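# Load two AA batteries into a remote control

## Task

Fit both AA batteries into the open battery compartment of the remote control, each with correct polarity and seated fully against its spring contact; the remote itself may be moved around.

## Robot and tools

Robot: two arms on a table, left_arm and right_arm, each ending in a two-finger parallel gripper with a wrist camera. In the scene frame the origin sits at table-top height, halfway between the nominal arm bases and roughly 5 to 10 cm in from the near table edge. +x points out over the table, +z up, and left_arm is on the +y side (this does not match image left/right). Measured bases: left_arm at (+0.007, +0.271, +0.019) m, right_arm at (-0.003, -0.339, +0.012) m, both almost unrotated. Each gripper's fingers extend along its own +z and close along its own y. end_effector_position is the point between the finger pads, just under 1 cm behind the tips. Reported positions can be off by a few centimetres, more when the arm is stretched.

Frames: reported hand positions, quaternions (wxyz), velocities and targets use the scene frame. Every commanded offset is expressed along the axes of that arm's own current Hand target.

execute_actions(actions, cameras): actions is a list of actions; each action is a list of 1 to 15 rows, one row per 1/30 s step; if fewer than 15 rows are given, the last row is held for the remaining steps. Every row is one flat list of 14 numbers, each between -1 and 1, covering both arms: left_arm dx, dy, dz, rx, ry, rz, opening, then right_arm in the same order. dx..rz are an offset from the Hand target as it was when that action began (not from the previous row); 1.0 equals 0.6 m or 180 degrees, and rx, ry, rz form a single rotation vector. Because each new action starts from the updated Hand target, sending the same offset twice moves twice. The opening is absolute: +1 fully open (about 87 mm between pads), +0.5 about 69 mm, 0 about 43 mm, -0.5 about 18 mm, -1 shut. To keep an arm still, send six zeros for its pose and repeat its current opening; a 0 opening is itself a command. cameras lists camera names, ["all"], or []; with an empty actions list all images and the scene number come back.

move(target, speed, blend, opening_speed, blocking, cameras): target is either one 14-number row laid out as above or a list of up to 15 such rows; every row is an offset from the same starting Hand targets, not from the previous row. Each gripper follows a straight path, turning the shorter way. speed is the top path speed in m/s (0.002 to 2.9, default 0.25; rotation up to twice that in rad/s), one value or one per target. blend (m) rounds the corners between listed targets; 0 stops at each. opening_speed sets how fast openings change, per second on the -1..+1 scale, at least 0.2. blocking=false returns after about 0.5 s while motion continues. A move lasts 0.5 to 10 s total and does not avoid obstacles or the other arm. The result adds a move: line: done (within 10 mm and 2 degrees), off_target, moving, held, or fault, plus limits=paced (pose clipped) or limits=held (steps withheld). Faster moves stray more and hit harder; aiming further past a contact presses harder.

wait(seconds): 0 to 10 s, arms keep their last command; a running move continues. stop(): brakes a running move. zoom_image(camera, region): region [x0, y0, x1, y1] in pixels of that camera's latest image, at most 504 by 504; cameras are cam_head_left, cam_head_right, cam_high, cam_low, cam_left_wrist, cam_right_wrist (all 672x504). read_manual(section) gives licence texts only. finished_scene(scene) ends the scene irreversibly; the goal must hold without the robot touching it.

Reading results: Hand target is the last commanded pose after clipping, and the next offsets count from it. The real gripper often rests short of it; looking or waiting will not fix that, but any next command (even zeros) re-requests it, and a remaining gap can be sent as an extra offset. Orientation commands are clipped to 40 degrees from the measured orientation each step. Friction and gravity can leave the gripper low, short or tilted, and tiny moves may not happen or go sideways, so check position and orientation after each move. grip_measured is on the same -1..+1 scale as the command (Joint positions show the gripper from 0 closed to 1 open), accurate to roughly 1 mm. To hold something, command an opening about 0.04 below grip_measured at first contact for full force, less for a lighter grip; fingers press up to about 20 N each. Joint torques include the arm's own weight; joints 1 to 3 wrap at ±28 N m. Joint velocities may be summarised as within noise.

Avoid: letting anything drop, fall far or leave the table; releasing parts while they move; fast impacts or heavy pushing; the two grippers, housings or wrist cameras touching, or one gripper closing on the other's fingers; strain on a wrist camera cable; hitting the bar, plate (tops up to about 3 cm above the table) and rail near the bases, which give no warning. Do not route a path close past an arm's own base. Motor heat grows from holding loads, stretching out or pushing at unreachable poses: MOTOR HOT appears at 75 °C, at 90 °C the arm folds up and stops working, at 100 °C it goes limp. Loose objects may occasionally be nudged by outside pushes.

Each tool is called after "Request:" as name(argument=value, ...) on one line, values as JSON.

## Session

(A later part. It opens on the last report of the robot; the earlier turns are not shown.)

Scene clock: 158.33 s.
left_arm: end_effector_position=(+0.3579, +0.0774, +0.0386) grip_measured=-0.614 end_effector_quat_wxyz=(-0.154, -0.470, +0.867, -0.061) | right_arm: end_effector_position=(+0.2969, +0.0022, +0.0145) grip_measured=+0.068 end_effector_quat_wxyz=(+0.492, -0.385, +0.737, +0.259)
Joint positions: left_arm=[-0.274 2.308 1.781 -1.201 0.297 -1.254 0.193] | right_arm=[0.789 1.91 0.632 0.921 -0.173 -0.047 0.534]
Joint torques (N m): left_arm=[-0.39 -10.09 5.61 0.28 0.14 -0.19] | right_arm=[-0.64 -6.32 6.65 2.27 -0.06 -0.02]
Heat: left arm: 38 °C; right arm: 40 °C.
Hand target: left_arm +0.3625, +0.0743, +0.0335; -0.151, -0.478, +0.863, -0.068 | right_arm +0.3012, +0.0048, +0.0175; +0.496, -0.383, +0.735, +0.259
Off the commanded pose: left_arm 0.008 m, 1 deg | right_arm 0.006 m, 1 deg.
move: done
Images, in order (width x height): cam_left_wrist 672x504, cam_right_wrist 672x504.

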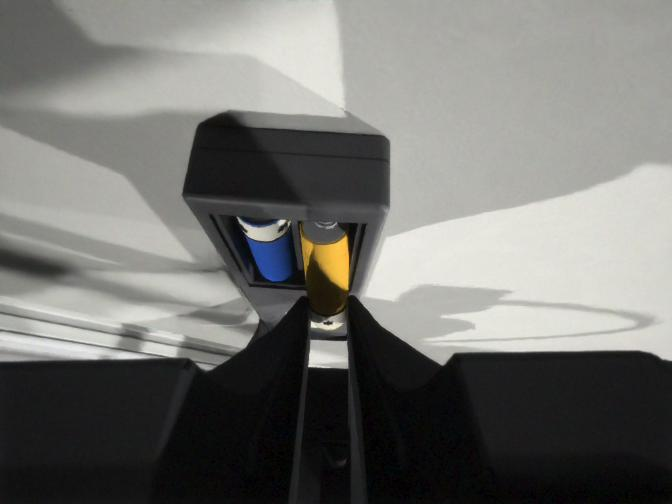

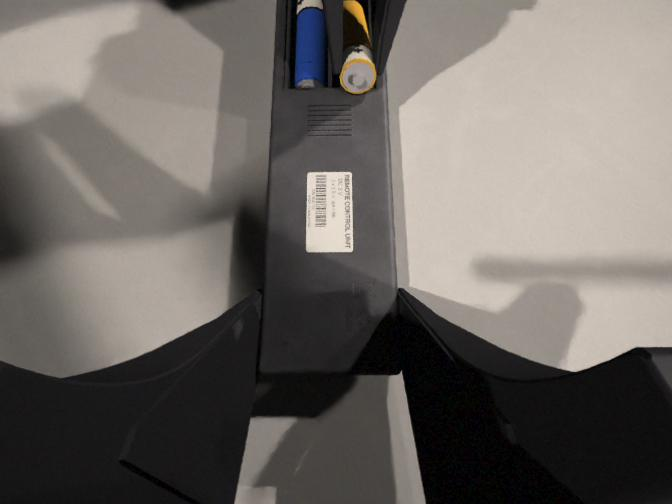

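Request:
move(target=[-0.036,0,0,0,0,0,-0.7,0,0,0,0,0,0,0.02], speed=0.08, cameras=["cam_left_wrist","cam_right_wrist"])

Request:
zoom_image(camera="cam_right_wrist", region=[270, 0, 420, 120])

Request:
zoom_image(camera="cam_left_wrist", region=[210, 180, 410, 340])

Scene clock: 159.63 s.
left_arm: end_effector_position=(+0.3606, +0.0822, +0.0364) grip_measured=-0.614 end_effector_quat_wxyz=(-0.175, -0.478, +0.857, -0.073) | right_arm: end_effector_position=(+0.2969, +0.0022, +0.0145) grip_measured=+0.068 end_effector_quat_wxyz=(+0.492, -0.385, +0.737, +0.259)
Joint positions: left_arm=[-0.243 2.329 1.788 -1.207 0.342 -1.24 0.193] | right_arm=[0.789 1.91 0.632 0.921 -0.173 -0.047 0.534]
Joint torques (N m): left_arm=[0.7 -8.9 8.18 0.21 -0.32 0.05] | right_arm=[-0.49 -6.31 6.52 2.32 -0.05 -0.09]
Heat: left arm: 38 °C; right arm: 40 °C.
Hand target: left_arm +0.3732, +0.0916, +0.0264; -0.151, -0.478, +0.863, -0.068 | right_arm +0.3012, +0.0048, +0.0175; +0.496, -0.383, +0.735, +0.259
Off the commanded pose: left_arm 0.019 m, 3 deg | right_arm 0.006 m, 1 deg.
move: off_target (left_arm)
Images, in order (width x height): cam_left_wrist 672x504, cam_right_wrist 672x504.

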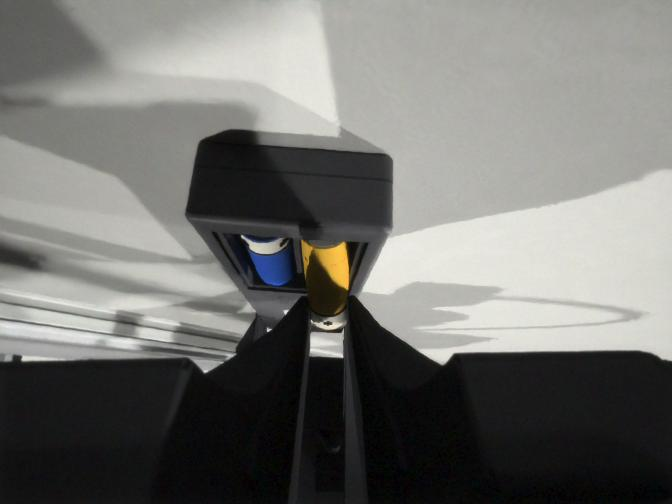

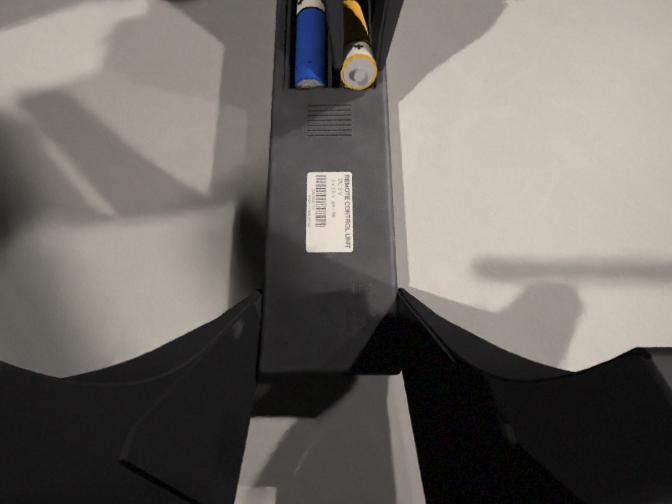

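Scaled by 3.360.

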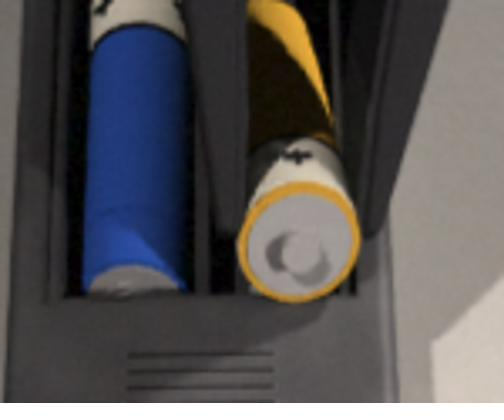

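Scaled by 2.520.

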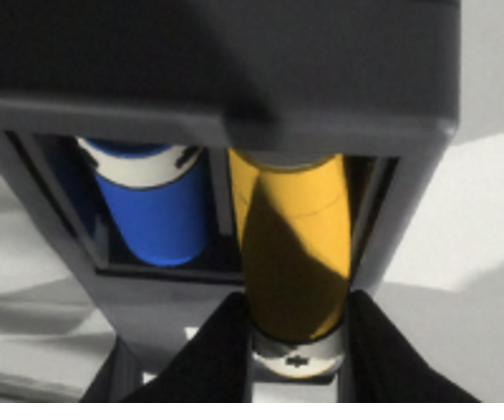

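Request:
move(target=[-0.025,0,0.002,0,0,0,-0.7,0,0,0,0,0,0,0.02], speed=0.08, cameras=["cam_left_wrist","cam_right_wrist"])

Request:
zoom_image(camera="cam_right_wrist", region=[270, 0, 420, 120])

Request:
zoom_image(camera="cam_left_wrist", region=[210, 180, 410, 340])

Scene clock: 161.10 s.
left_arm: end_effector_position=(+0.3619, +0.0852, +0.0347) grip_measured=-0.614 end_effector_quat_wxyz=(-0.190, -0.475, +0.856, -0.079) | right_arm: end_effector_position=(+0.2969, +0.0022, +0.0145) grip_measured=+0.068 end_effector_quat_wxyz=(+0.492, -0.385, +0.737, +0.259)
Joint positions: left_arm=[-0.226 2.356 1.811 -1.228 0.368 -1.212 0.193] | right_arm=[0.789 1.91 0.632 0.921 -0.173 -0.047 0.534]
Joint torques (N m): left_arm=[1.89 -8.85 7.97 0.23 -0.62 0.08] | right_arm=[-0.38 -6.2 6.71 2.4 -0.01 -0.08]
Heat: left arm: 38 °C; right arm: 40 °C.
Hand target: left_arm +0.3804, +0.1034, +0.0203; -0.151, -0.478, +0.863, -0.068 | right_arm +0.3012, +0.0048, +0.0175; +0.496, -0.383, +0.735, +0.259
Off the commanded pose: left_arm 0.030 m, 5 deg | right_arm 0.006 m, 1 deg.
move: off_target (left_arm)
Images, in order (width x height): cam_left_wrist 672x504, cam_right_wrist 672x504.

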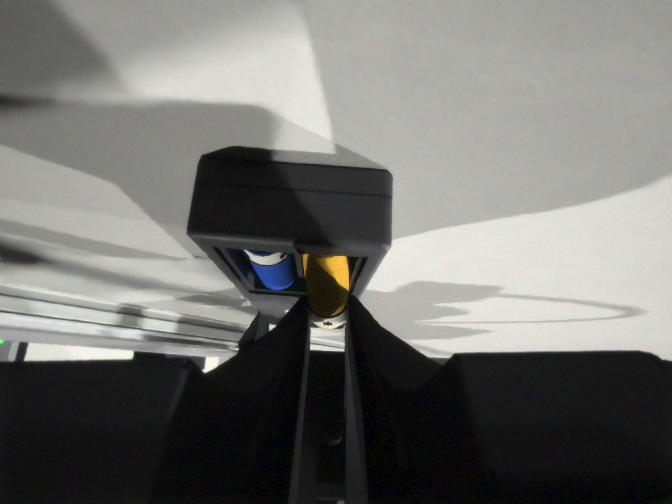

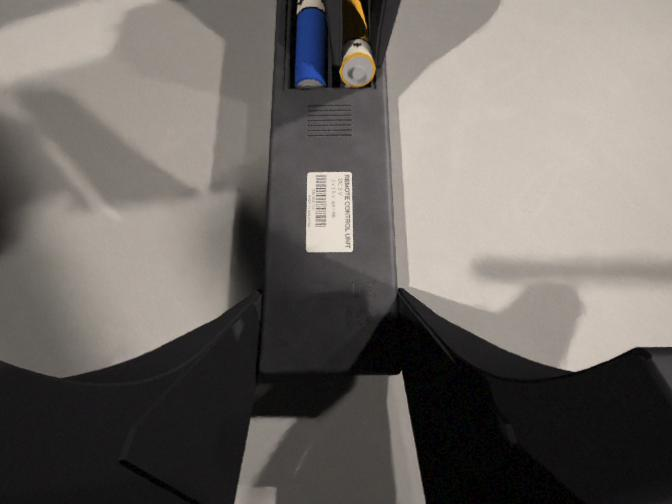

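Scaled by 3.360.

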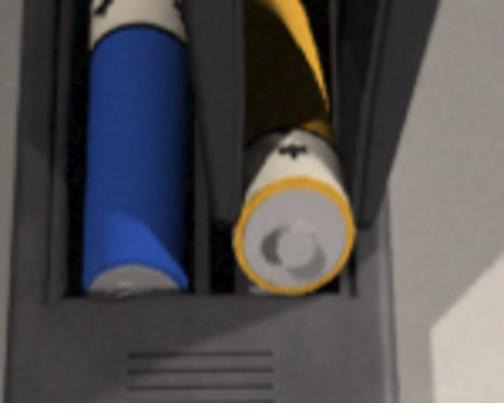

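Scaled by 2.520.

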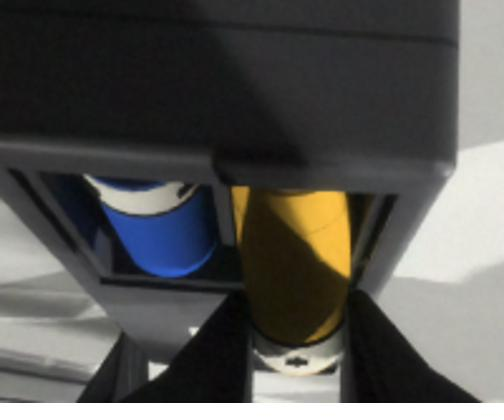

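Request:
move(target=[[-0.025,0,0.0,0,-0.03,0,-0.7,0,0,0,0,0,0,0.02],[-0.022,0,0.012,0,-0.08,0,-0.7,0,0,0,0,0,0,0.02]], speed=0.08, blend=0.01, cameras=["cam_left_wrist","cam_right_wrist"])

Request:
zoom_image(camera="cam_right_wrist", region=[270, 0, 420, 120])

Request:
zoom_image(camera="cam_left_wrist", region=[210, 180, 410, 340])

Scene clock: 163.87 s.
left_arm: end_effector_position=(+0.3620, +0.0863, +0.0330) grip_measured=-0.614 end_effector_quat_wxyz=(-0.128, -0.472, +0.871, -0.043) | right_arm: end_effector_position=(+0.2974, +0.0028, +0.0145) grip_measured=+0.068 end_effector_quat_wxyz=(+0.492, -0.385, +0.737, +0.259)
Joint positions: left_arm=[-0.274 2.304 1.775 -1.186 0.237 -1.257 0.193] | right_arm=[0.789 1.912 0.635 0.921 -0.173 -0.047 0.534]
Joint torques (N m): left_arm=[0.62 -10.33 4.16 0.86 -1.51 -0.2] | right_arm=[-0.46 -6.6 6.26 2.35 -0.01 -0.08]
Heat: left arm: 38 °C; right arm: 40 °C.
Hand target: left_arm +0.3856, +0.1121, +0.0093; -0.042, -0.483, +0.875, -0.008 | right_arm +0.3013, +0.0048, +0.0175; +0.496, -0.383, +0.735, +0.259
Off the commanded pose: left_arm 0.042 m, 11 deg | right_arm 0.005 m, 1 deg.
move: off_target (left_arm)
Images, in order (width x height): cam_left_wrist 672x504, cam_right_wrist 672x504.

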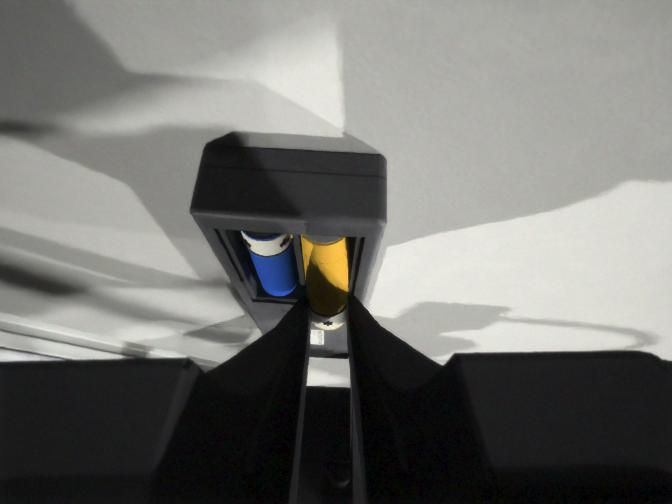

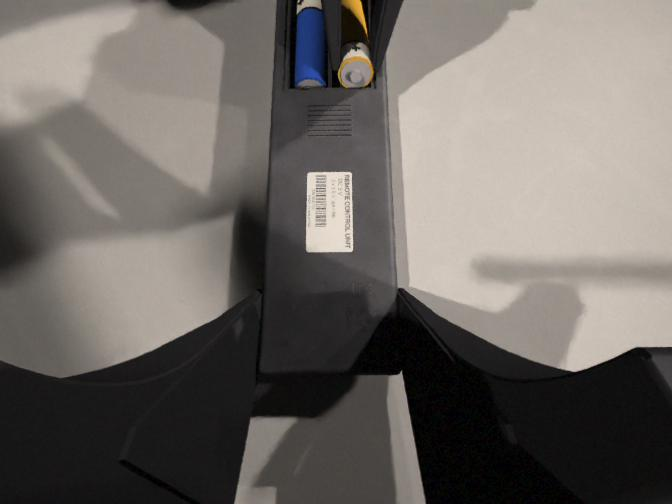

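Scaled by 3.360.

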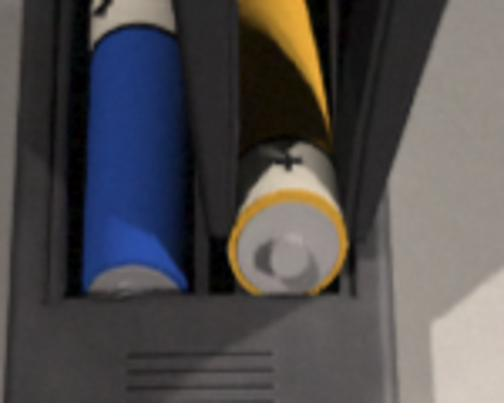

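Scaled by 2.520.

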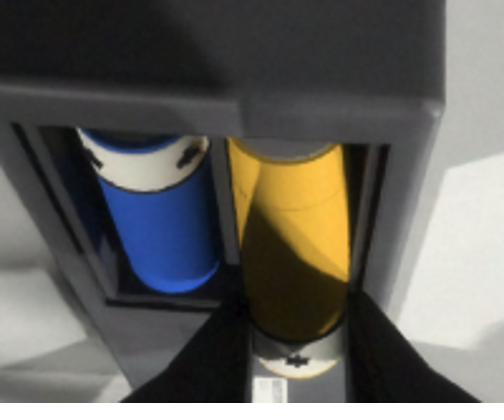

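Request:
move(target=[-0.015,0,0.012,0,-0.06,0,-0.7,0,0,0,0,0,0,0.02], speed=0.08, cameras=["cam_left_wrist","cam_right_wrist"])

Request:
zoom_image(camera="cam_right_wrist", region=[270, 0, 420, 120])

Request:
zoom_image(camera="cam_left_wrist", region=[210, 180, 410, 340])

Scene clock: 166.27 s.
left_arm: end_effector_position=(+0.3620, +0.0863, +0.0325) grip_measured=-0.614 end_effector_quat_wxyz=(-0.053, -0.468, +0.882, -0.009) | right_arm: end_effector_position=(+0.2974, +0.0028, +0.0145) grip_measured=+0.068 end_effector_quat_wxyz=(+0.492, -0.385, +0.737, +0.259)
Joint positions: left_arm=[-0.336 2.239 1.715 -1.124 0.086 -1.314 0.193] | right_arm=[0.789 1.912 0.635 0.921 -0.173 -0.047 0.534]
Joint torques (N m): left_arm=[1.1 -8.35 3.33 0.94 -1.84 -0.2] | right_arm=[-0.68 -6.37 6.22 2.3 -0.05 -0.08]
Heat: left arm: 38 °C; right arm: 40 °C.
Hand target: left_arm +0.3899, +0.1195, +0.0012; +0.041, -0.481, +0.875, +0.038 | right_arm +0.3013, +0.0048, +0.0175; +0.496, -0.383, +0.735, +0.259
Off the commanded pose: left_arm 0.053 m, 12 deg | right_arm 0.005 m, 1 deg.
move: off_target (left_arm)
Images, in order (width x height): cam_left_wrist 672x504, cam_right_wrist 672x504.

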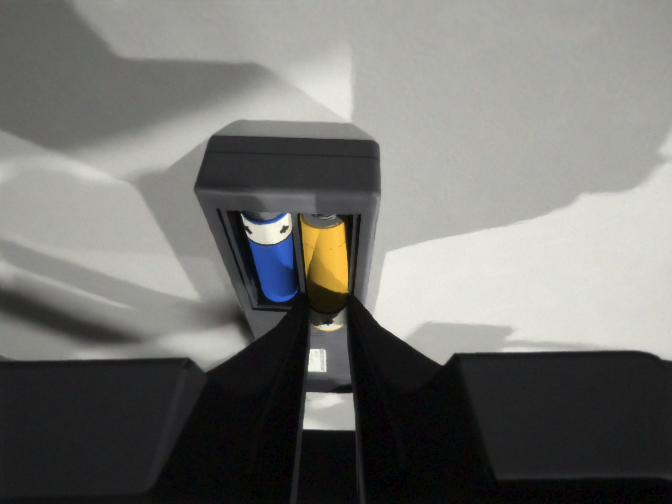

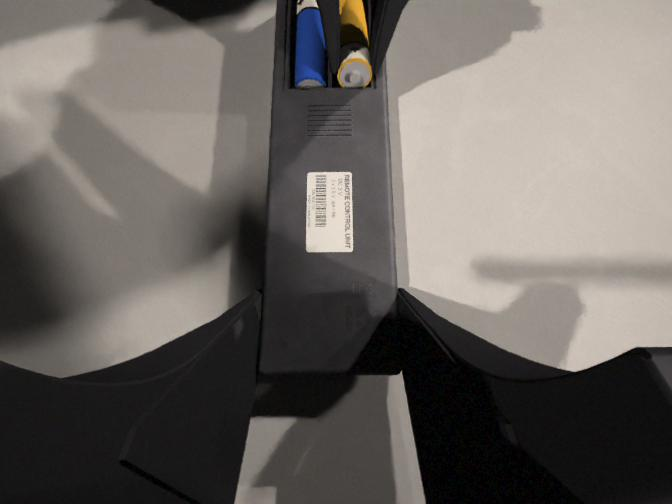

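Scaled by 3.360.

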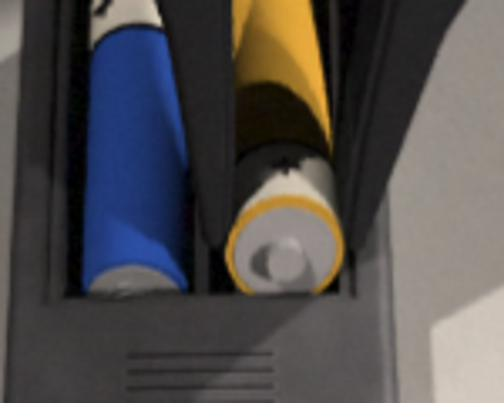

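Scaled by 2.520.

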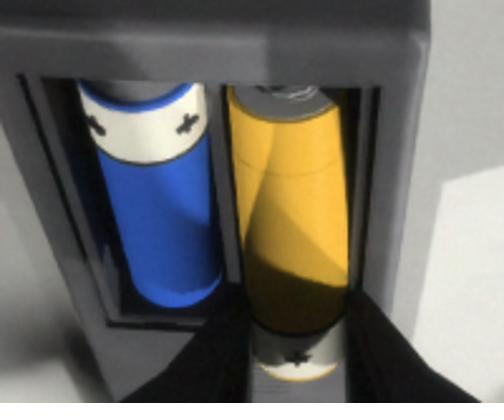

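Request:
move(target=[-0.008,0,0.005,0,-0.04,0,-0.7,0,0,0,0,0,0,0.02], speed=0.08, cameras=["cam_left_wrist","cam_right_wrist"])

Request:
zoom_image(camera="cam_right_wrist", region=[270, 0, 420, 120])

Request:
zoom_image(camera="cam_left_wrist", region=[210, 180, 410, 340])

Scene clock: 168.53 s.
left_arm: end_effector_position=(+0.3618, +0.0857, +0.0327) grip_measured=-0.614 end_effector_quat_wxyz=(-0.001, -0.461, +0.887, +0.014) | right_arm: end_effector_position=(+0.2974, +0.0028, +0.0145) grip_measured=+0.068 end_effector_quat_wxyz=(+0.492, -0.385, +0.737, +0.259)
Joint positions: left_arm=[-0.383 2.203 1.679 -1.089 -0.02 -1.348 0.193] | right_arm=[0.789 1.912 0.635 0.921 -0.173 -0.047 0.534]
Joint torques (N m): left_arm=[1.51 -7.25 3.15 1.03 -2.01 -0.22] | right_arm=[-0.38 -6.45 6.28 2.34 -0.01 -0.07]
Heat: left arm: 38 °C; right arm: 40 °C.
Hand target: left_arm +0.3926, +0.1237, -0.0011; +0.096, -0.478, +0.871, +0.068 | right_arm +0.3013, +0.0048, +0.0175; +0.496, -0.383, +0.735, +0.259
Off the commanded pose: left_arm 0.060 m, 13 deg | right_arm 0.005 m, 1 deg.
move: off_target (left_arm)
Images, in order (width x height): cam_left_wrist 672x504, cam_right_wrist 672x504.

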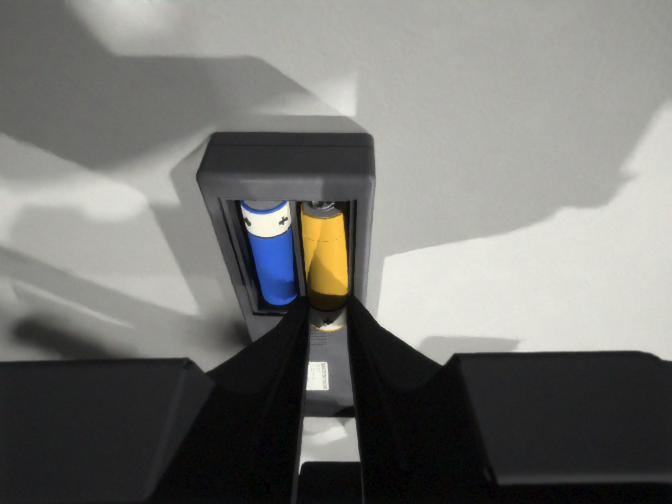

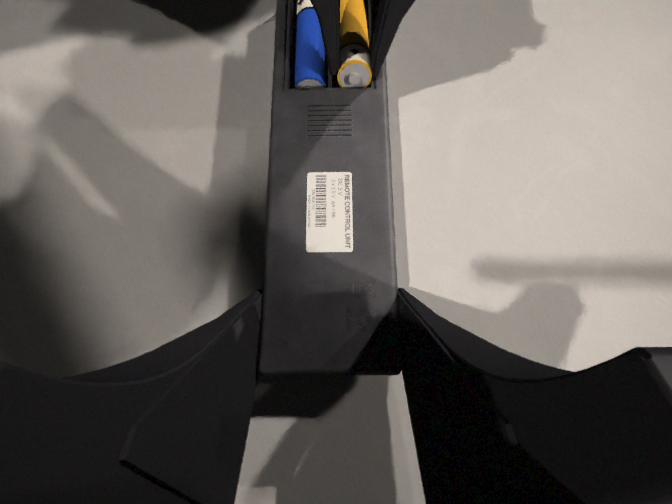

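Scaled by 3.360.

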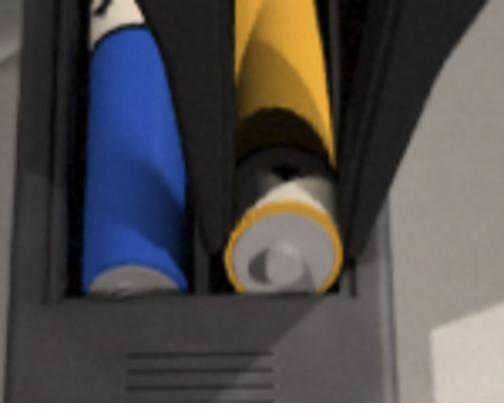

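Scaled by 2.520.

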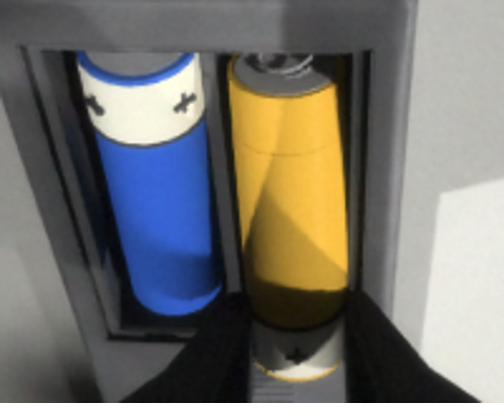

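Request:
move(target=[[0.06,0,0,0,0.03,0,-0.7,0,0,0,0,0,0,0.02],[0.066,0,-0.02,0,0.03,0,-0.48,0,0,0,0,0,0,0.02]], speed=0.12, cameras=["cam_left_wrist","cam_right_wrist"])

Request:
zoom_image(camera="cam_right_wrist", region=[270, 0, 420, 120])

Request:
zoom_image(camera="cam_left_wrist", region=[210, 180, 410, 340])

Scene clock: 171.50 s.
left_arm: end_effector_position=(+0.3577, +0.0833, +0.0329) grip_measured=-0.481 end_effector_quat_wxyz=(+0.020, -0.470, +0.882, +0.024) | right_arm: end_effector_position=(+0.2974, +0.0028, +0.0145) grip_measured=+0.068 end_effector_quat_wxyz=(+0.492, -0.385, +0.737, +0.259)
Joint positions: left_arm=[-0.411 2.176 1.643 -1.07 -0.063 -1.397 0.26] | right_arm=[0.789 1.912 0.635 0.921 -0.174 -0.047 0.534]
Joint torques (N m): left_arm=[-1.09 -5.48 3.69 0.94 -0.87 -0.32] | right_arm=[-0.5 -6.31 6.38 2.38 -0.03 -0.06]
Heat: left arm: 38 °C; right arm: 40 °C.
Hand target: left_arm +0.3705, +0.0888, +0.0014; +0.055, -0.480, +0.874, +0.045 | right_arm +0.3012, +0.0048, +0.0175; +0.496, -0.383, +0.735, +0.259
Off the commanded pose: left_arm 0.034 m, 5 deg | right_arm 0.005 m, 1 deg.
move: off_target (left_arm); target 2's new opening was sent with left_arm's hand 0.034 m and 5 deg from that target
Images, in order (width x height): cam_left_wrist 672x504, cam_right_wrist 672x504.

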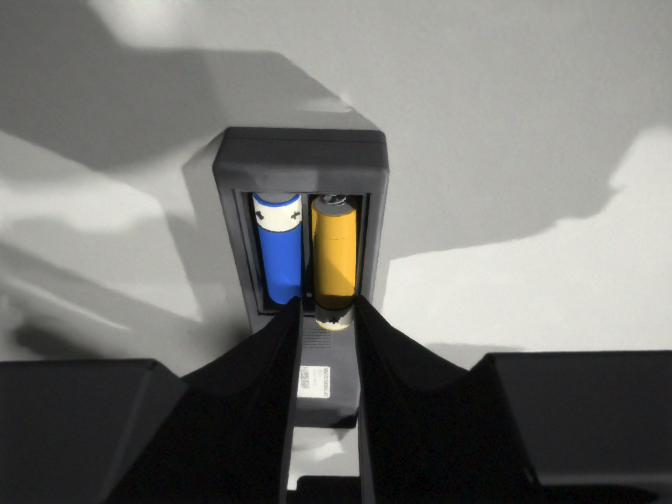

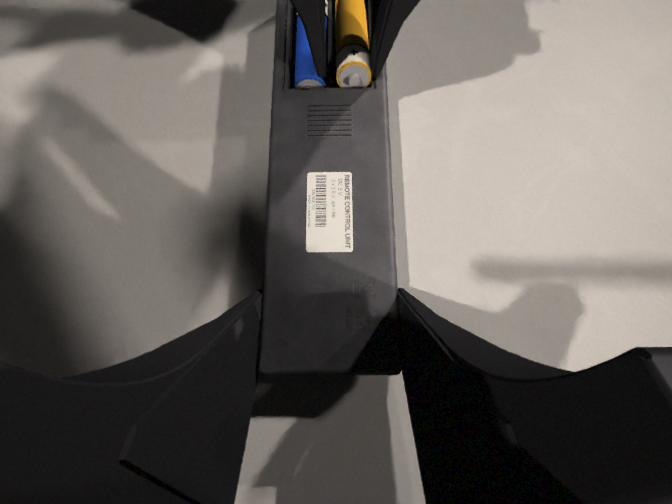

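Scaled by 3.360.

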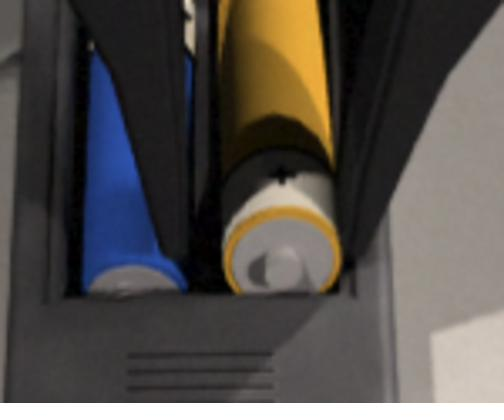

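Scaled by 2.520.

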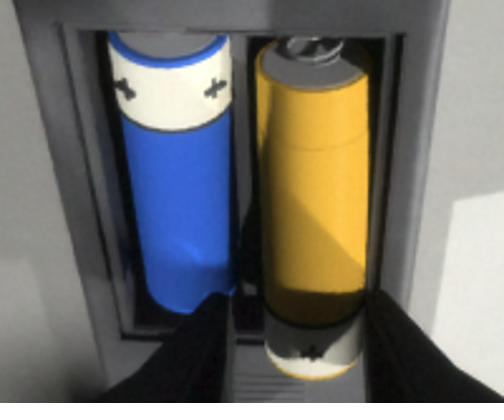

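Request:
move(target=[[0.008,-0.002,-0.085,0,0.03,0,-0.48,0,0,0,0,0,0,0.02],[0.008,-0.005,-0.085,0,0.03,0,-0.76,0,0,0,0,0,0,0.02]], speed=0.12, cameras=["cam_left_wrist","cam_right_wrist"])

Request:
zoom_image(camera="cam_right_wrist", region=[270, 0, 420, 120])

Request:
zoom_image(camera="cam_left_wrist", region=[210, 180, 410, 340])

Scene clock: 174.20 s.
left_arm: end_effector_position=(+0.3626, +0.0803, +0.0479) grip_measured=-0.760 end_effector_quat_wxyz=(+0.013, -0.474, +0.880, +0.029) | right_arm: end_effector_position=(+0.2974, +0.0028, +0.0145) grip_measured=+0.068 end_effector_quat_wxyz=(+0.492, -0.385, +0.737, +0.259)
Joint positions: left_arm=[-0.411 2.201 1.743 -1.163 -0.059 -1.407 0.12] | right_arm=[0.789 1.912 0.635 0.921 -0.174 -0.047 0.534]
Joint torques (N m): left_arm=[-0.35 -9.8 8.99 0.13 -0.02 -0.17] | right_arm=[-0.5 -6.28 6.23 2.34 0 -0.11]
Heat: left arm: 38 °C; right arm: 40 °C.
Hand target: left_arm +0.3679, +0.0765, +0.0511; +0.013, -0.482, +0.876, +0.023 | right_arm +0.3012, +0.0048, +0.0175; +0.496, -0.383, +0.735, +0.259
Off the commanded pose: left_arm 0.007 m, 1 deg | right_arm 0.005 m, 1 deg.
move: done
Images, in order (width x height): cam_left_wrist 672x504, cam_right_wrist 672x504.

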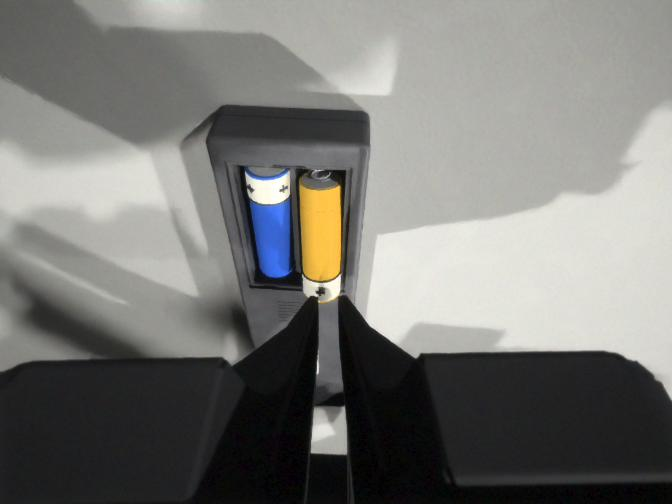

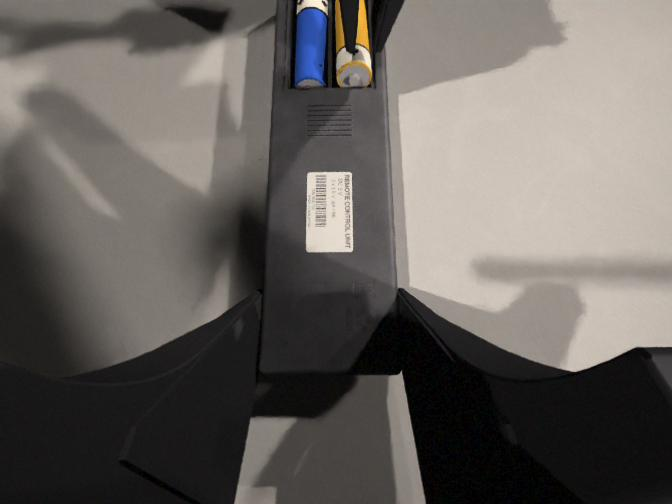

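Scaled by 3.360.

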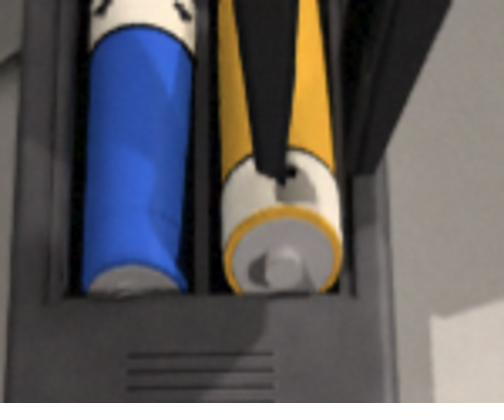

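Scaled by 2.520.

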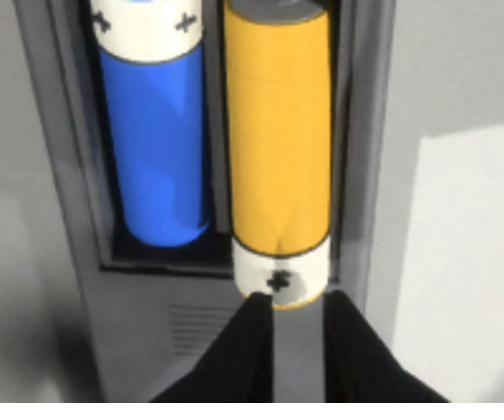

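Request:
move(target=[[0.004,0.016,0.018,0,-0.01,0,-0.76,0,0,0,0,0,0,0.02]], speed=0.12, cameras=["cam_left_wrist","cam_right_wrist"])

Request:
zoom_image(camera="cam_left_wrist", region=[210, 180, 410, 340])

Scene clock: 176.00 s.
left_arm: end_effector_position=(+0.3589, +0.0808, +0.0406) grip_measured=-0.760 end_effector_quat_wxyz=(+0.014, -0.479, +0.877, +0.028) | right_arm: end_effector_position=(+0.2973, +0.0029, +0.0145) grip_measured=+0.068 end_effector_quat_wxyz=(+0.492, -0.385, +0.736, +0.259)
Joint positions: left_arm=[-0.413 2.188 1.694 -1.123 -0.059 -1.42 0.12] | right_arm=[0.789 1.912 0.635 0.921 -0.174 -0.047 0.534]
Joint torques (N m): left_arm=[-1.44 -11.55 4.71 0.32 -0.35 -0.21] | right_arm=[-0.49 -6.46 6.28 2.39 0 -0.15]
Heat: left arm: 38 °C; right arm: 40 °C.
Hand target: left_arm +0.3585, +0.0801, +0.0405; +0.027, -0.482, +0.875, +0.030 | right_arm +0.3012, +0.0048, +0.0175; +0.496, -0.383, +0.735, +0.259
Off the commanded pose: left_arm 0.001 m, 2 deg | right_arm 0.005 m, 1 deg.
move: done
Images, in order (width x height): cam_left_wrist 672x504, cam_right_wrist 672x504.

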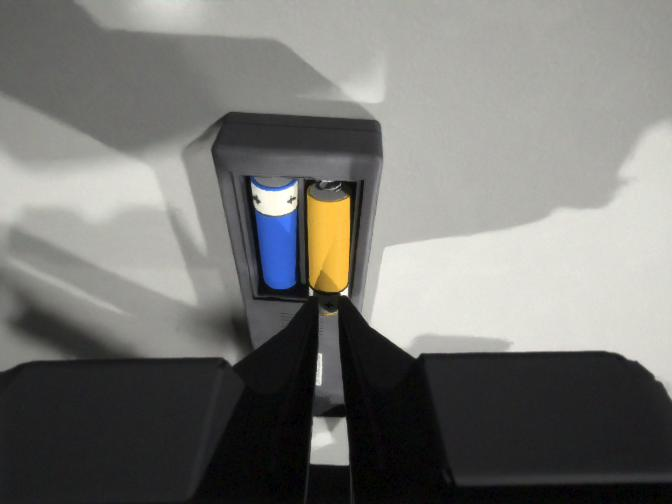

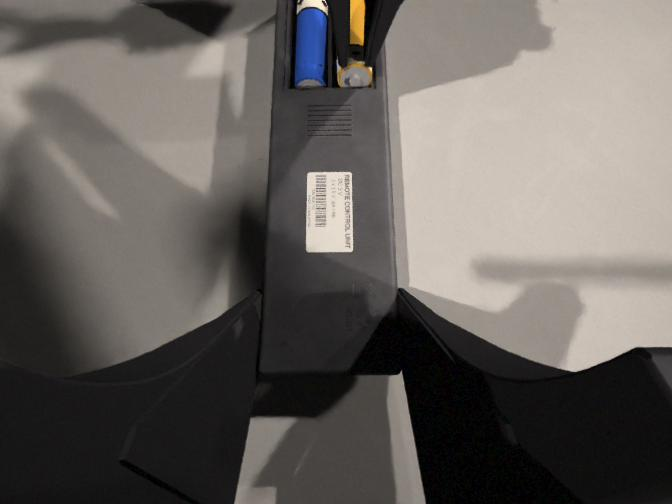

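Scaled by 2.520.

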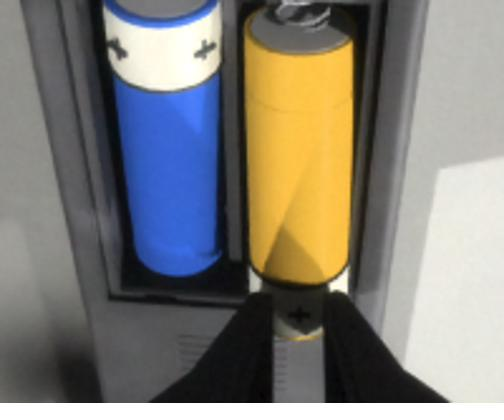

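Request:
move(target=[0,0,0.055,0,0,0,-0.76,0,0,0,0,0,0,0.02], speed=0.08, cameras=["cam_left_wrist","cam_right_wrist"])

Request:
zoom_image(camera="cam_right_wrist", region=[270, 0, 420, 120])

Request:
zoom_image(camera="cam_left_wrist", region=[210, 180, 410, 340])

Scene clock: 177.40 s.
left_arm: end_effector_position=(+0.3596, +0.0817, +0.0310) grip_measured=-0.759 end_effector_quat_wxyz=(+0.026, -0.480, +0.877, +0.015) | right_arm: end_effector_position=(+0.2973, +0.0029, +0.0145) grip_measured=+0.068 end_effector_quat_wxyz=(+0.492, -0.385, +0.736, +0.259)
Joint positions: left_arm=[-0.412 2.164 1.617 -1.035 -0.063 -1.42 0.12] | right_arm=[0.789 1.912 0.635 0.921 -0.174 -0.047 0.534]
Joint torques (N m): left_arm=[-0.92 -6.42 3.96 0.59 -0.3 -0.1] | right_arm=[-0.38 -6.45 6.49 2.39 -0.01 -0.07]
Heat: left arm: 38 °C; right arm: 40 °C.
Hand target: left_arm +0.3592, +0.0827, +0.0076; +0.027, -0.482, +0.875, +0.030 | right_arm +0.3012, +0.0048, +0.0175; +0.496, -0.383, +0.735, +0.259
Off the commanded pose: left_arm 0.023 m, 2 deg | right_arm 0.005 m, 1 deg.
move: off_target (left_arm)
Images, in order (width x height): cam_left_wrist 672x504, cam_right_wrist 672x504.

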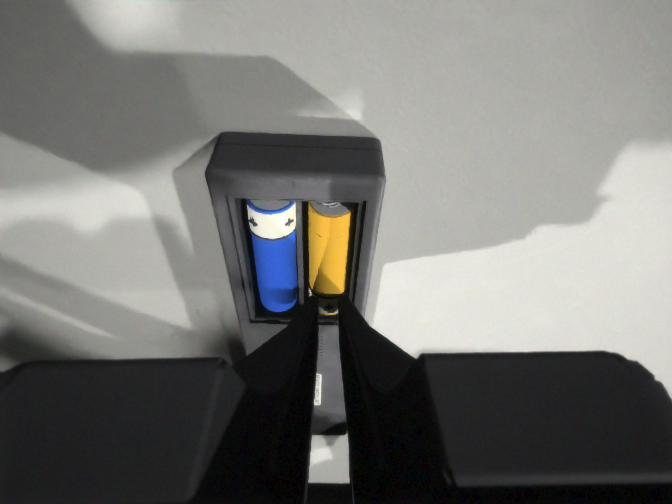

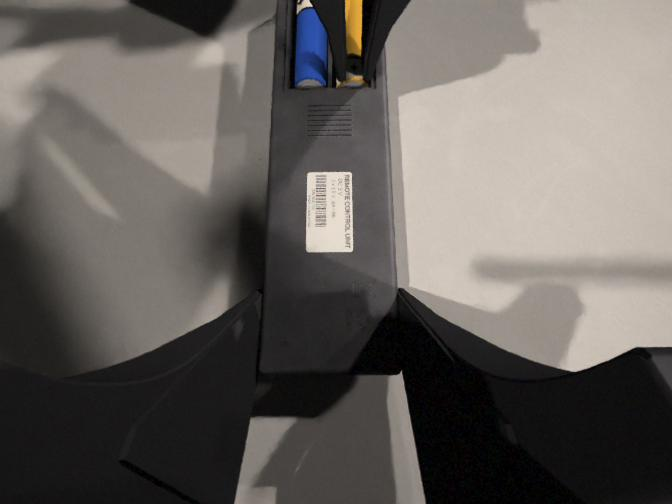

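Scaled by 3.360.

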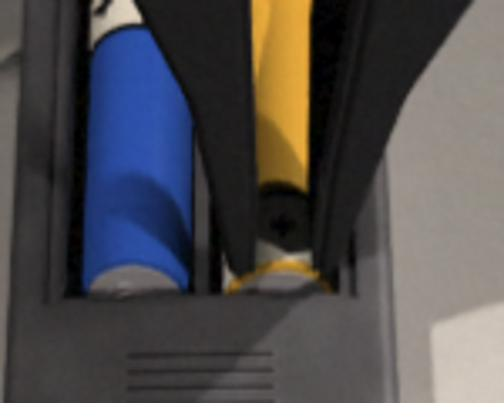

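Scaled by 2.520.

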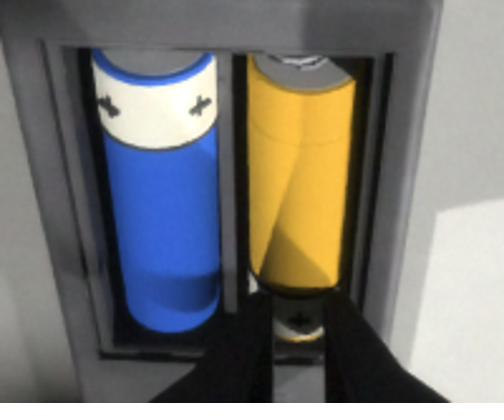

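Request:
move(target=[0,0,0.04,0,0,0,-0.76,0,0,0,0,0,0,0.02], speed=0.08, cameras=[])

Request:
move(target=[0.0,0.002,-0.115,0,0,0,-0.76,0,0,0,0,0,0,0.02], speed=0.15, cameras=["cam_left_wrist","cam_right_wrist"])

Request:
zoom_image(camera="cam_right_wrist", region=[270, 0, 420, 120])

Request:
zoom_image(camera="cam_left_wrist", region=[210, 150, 410, 310])

Scene clock: 179.00 s.
left_arm: end_effector_position=(+0.3592, +0.0821, +0.0293) grip_measured=-0.759 end_effector_quat_wxyz=(+0.026, -0.483, +0.875, +0.007) | right_arm: end_effector_position=(+0.2973, +0.0029, +0.0145) grip_measured=+0.068 end_effector_quat_wxyz=(+0.492, -0.385, +0.736, +0.259)
Joint positions: left_arm=[-0.407 2.151 1.588 -1.006 -0.053 -1.42 0.12] | right_arm=[0.789 1.912 0.635 0.921 -0.174 -0.047 0.534]
Joint torques (N m): left_arm=[-1.02 -3.19 1.25 1.03 -0.41 -0.03] | right_arm=[-0.35 -6.45 6.2 2.35 0.05 -0.09]
Heat: left arm: 38 °C; right arm: 40 °C.
Hand target: left_arm +0.3595, +0.0846, -0.0163; +0.027, -0.482, +0.875, +0.030 | right_arm +0.3012, +0.0048, +0.0175; +0.496, -0.383, +0.735, +0.259
Off the commanded pose: left_arm 0.046 m, 3 deg | right_arm 0.005 m, 1 deg.
move: off_target (left_arm)
No camera images: "cameras" was empty.

Scene clock: 180.20 s.
left_arm: end_effector_position=(+0.3506, +0.0813, +0.0471) grip_measured=-0.760 end_effector_quat_wxyz=(+0.014, -0.476, +0.879, +0.032) | right_arm: end_effector_position=(+0.2973, +0.0029, +0.0145) grip_measured=+0.068 end_effector_quat_wxyz=(+0.492, -0.385, +0.736, +0.259)
Joint positions: left_arm=[-0.423 2.159 1.673 -1.139 -0.064 -1.423 0.12] | right_arm=[0.789 1.912 0.635 0.921 -0.174 -0.047 0.534]
Joint torques (N m): left_arm=[-0.75 -10.14 8.76 0.11 -0.25 -0.16] | right_arm=[-0.35 -6.38 6.31 2.39 -0.05 -0.03]
Heat: left arm: 38 °C; right arm: 40 °C.
Hand target: left_arm +0.3572, +0.0798, +0.0524; +0.027, -0.482, +0.875, +0.030 | right_arm +0.3012, +0.0048, +0.0175; +0.496, -0.383, +0.735, +0.259
Off the commanded pose: left_arm 0.009 m, 2 deg | right_arm 0.005 m, 1 deg.
move: done
Images, in order (width x height): cam_left_wrist 672x504, cam_right_wrist 672x504.

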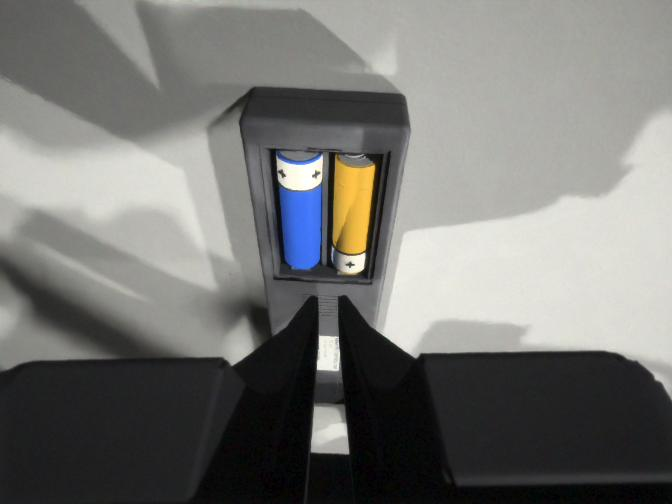

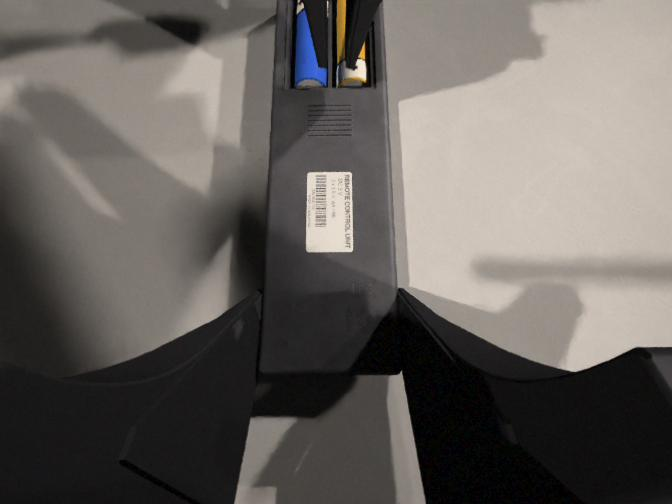

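Scaled by 3.360.

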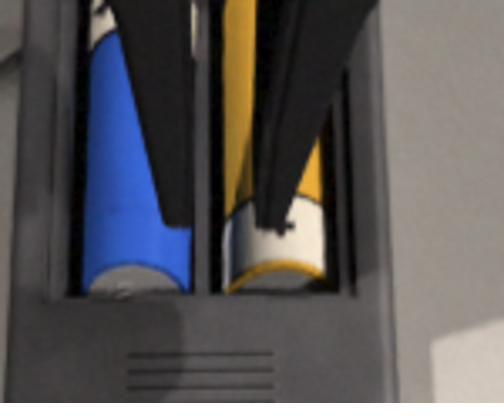

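Scaled by 2.520.

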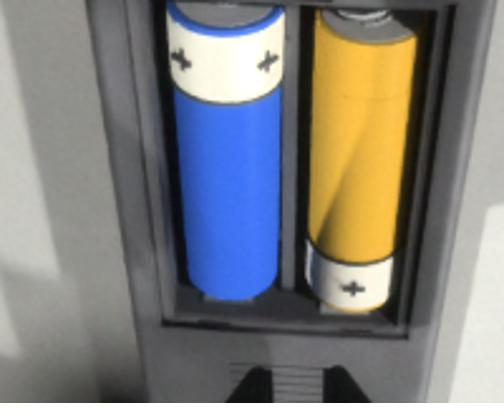

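Request:
move(target=[[-0.045,-0.014,0.015,0,-0.01,0.015,-0.76,0,0,0,0,0,0,0.02]], speed=0.12, cameras=["cam_left_wrist","cam_right_wrist"])

Request:
zoom_image(camera="cam_left_wrist", region=[210, 190, 410, 350])

Scene clock: 182.43 s.
left_arm: end_effector_position=(+0.3715, +0.0976, +0.0423) grip_measured=-0.760 end_effector_quat_wxyz=(+0.028, -0.466, +0.883, +0.039) | right_arm: end_effector_position=(+0.2973, +0.0029, +0.0145) grip_measured=+0.068 end_effector_quat_wxyz=(+0.492, -0.385, +0.736, +0.259)
Joint positions: left_arm=[-0.38 2.207 1.736 -1.141 -0.097 -1.359 0.12] | right_arm=[0.789 1.912 0.635 0.921 -0.174 -0.047 0.534]
Joint torques (N m): left_arm=[-0.18 -9.69 9.01 0.14 -0.27 0.1] | right_arm=[-0.46 -6.37 6.15 2.26 -0.01 -0.02]
Heat: left arm: 38 °C; right arm: 40 °C.
Hand target: left_arm +0.3789, +0.0987, +0.0454; +0.040, -0.460, +0.886, +0.039 | right_arm +0.3012, +0.0048, +0.0175; +0.496, -0.383, +0.735, +0.259
Off the commanded pose: left_arm 0.008 m, 2 deg | right_arm 0.005 m, 1 deg.
move: done
Images, in order (width x height): cam_left_wrist 672x504, cam_right_wrist 672x504.

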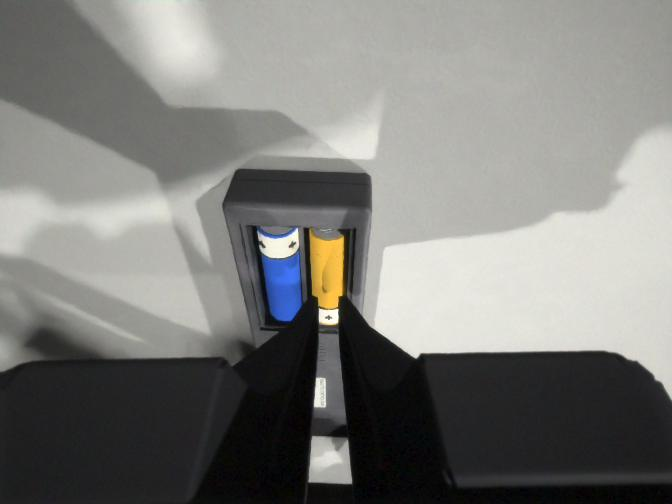

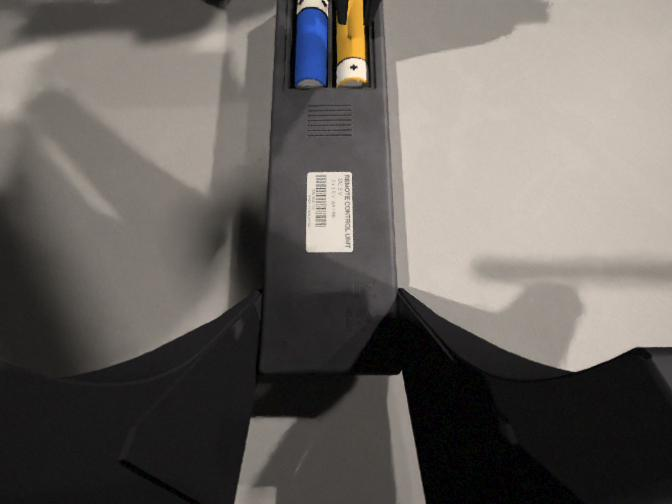

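Scaled by 2.520.

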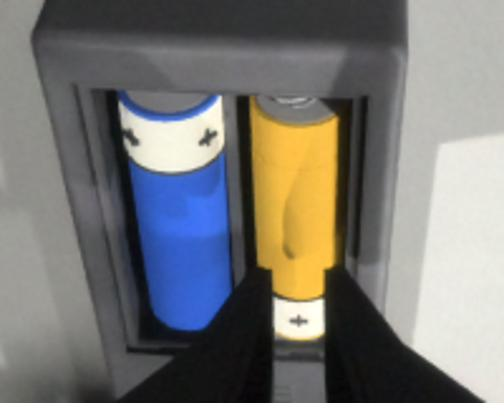

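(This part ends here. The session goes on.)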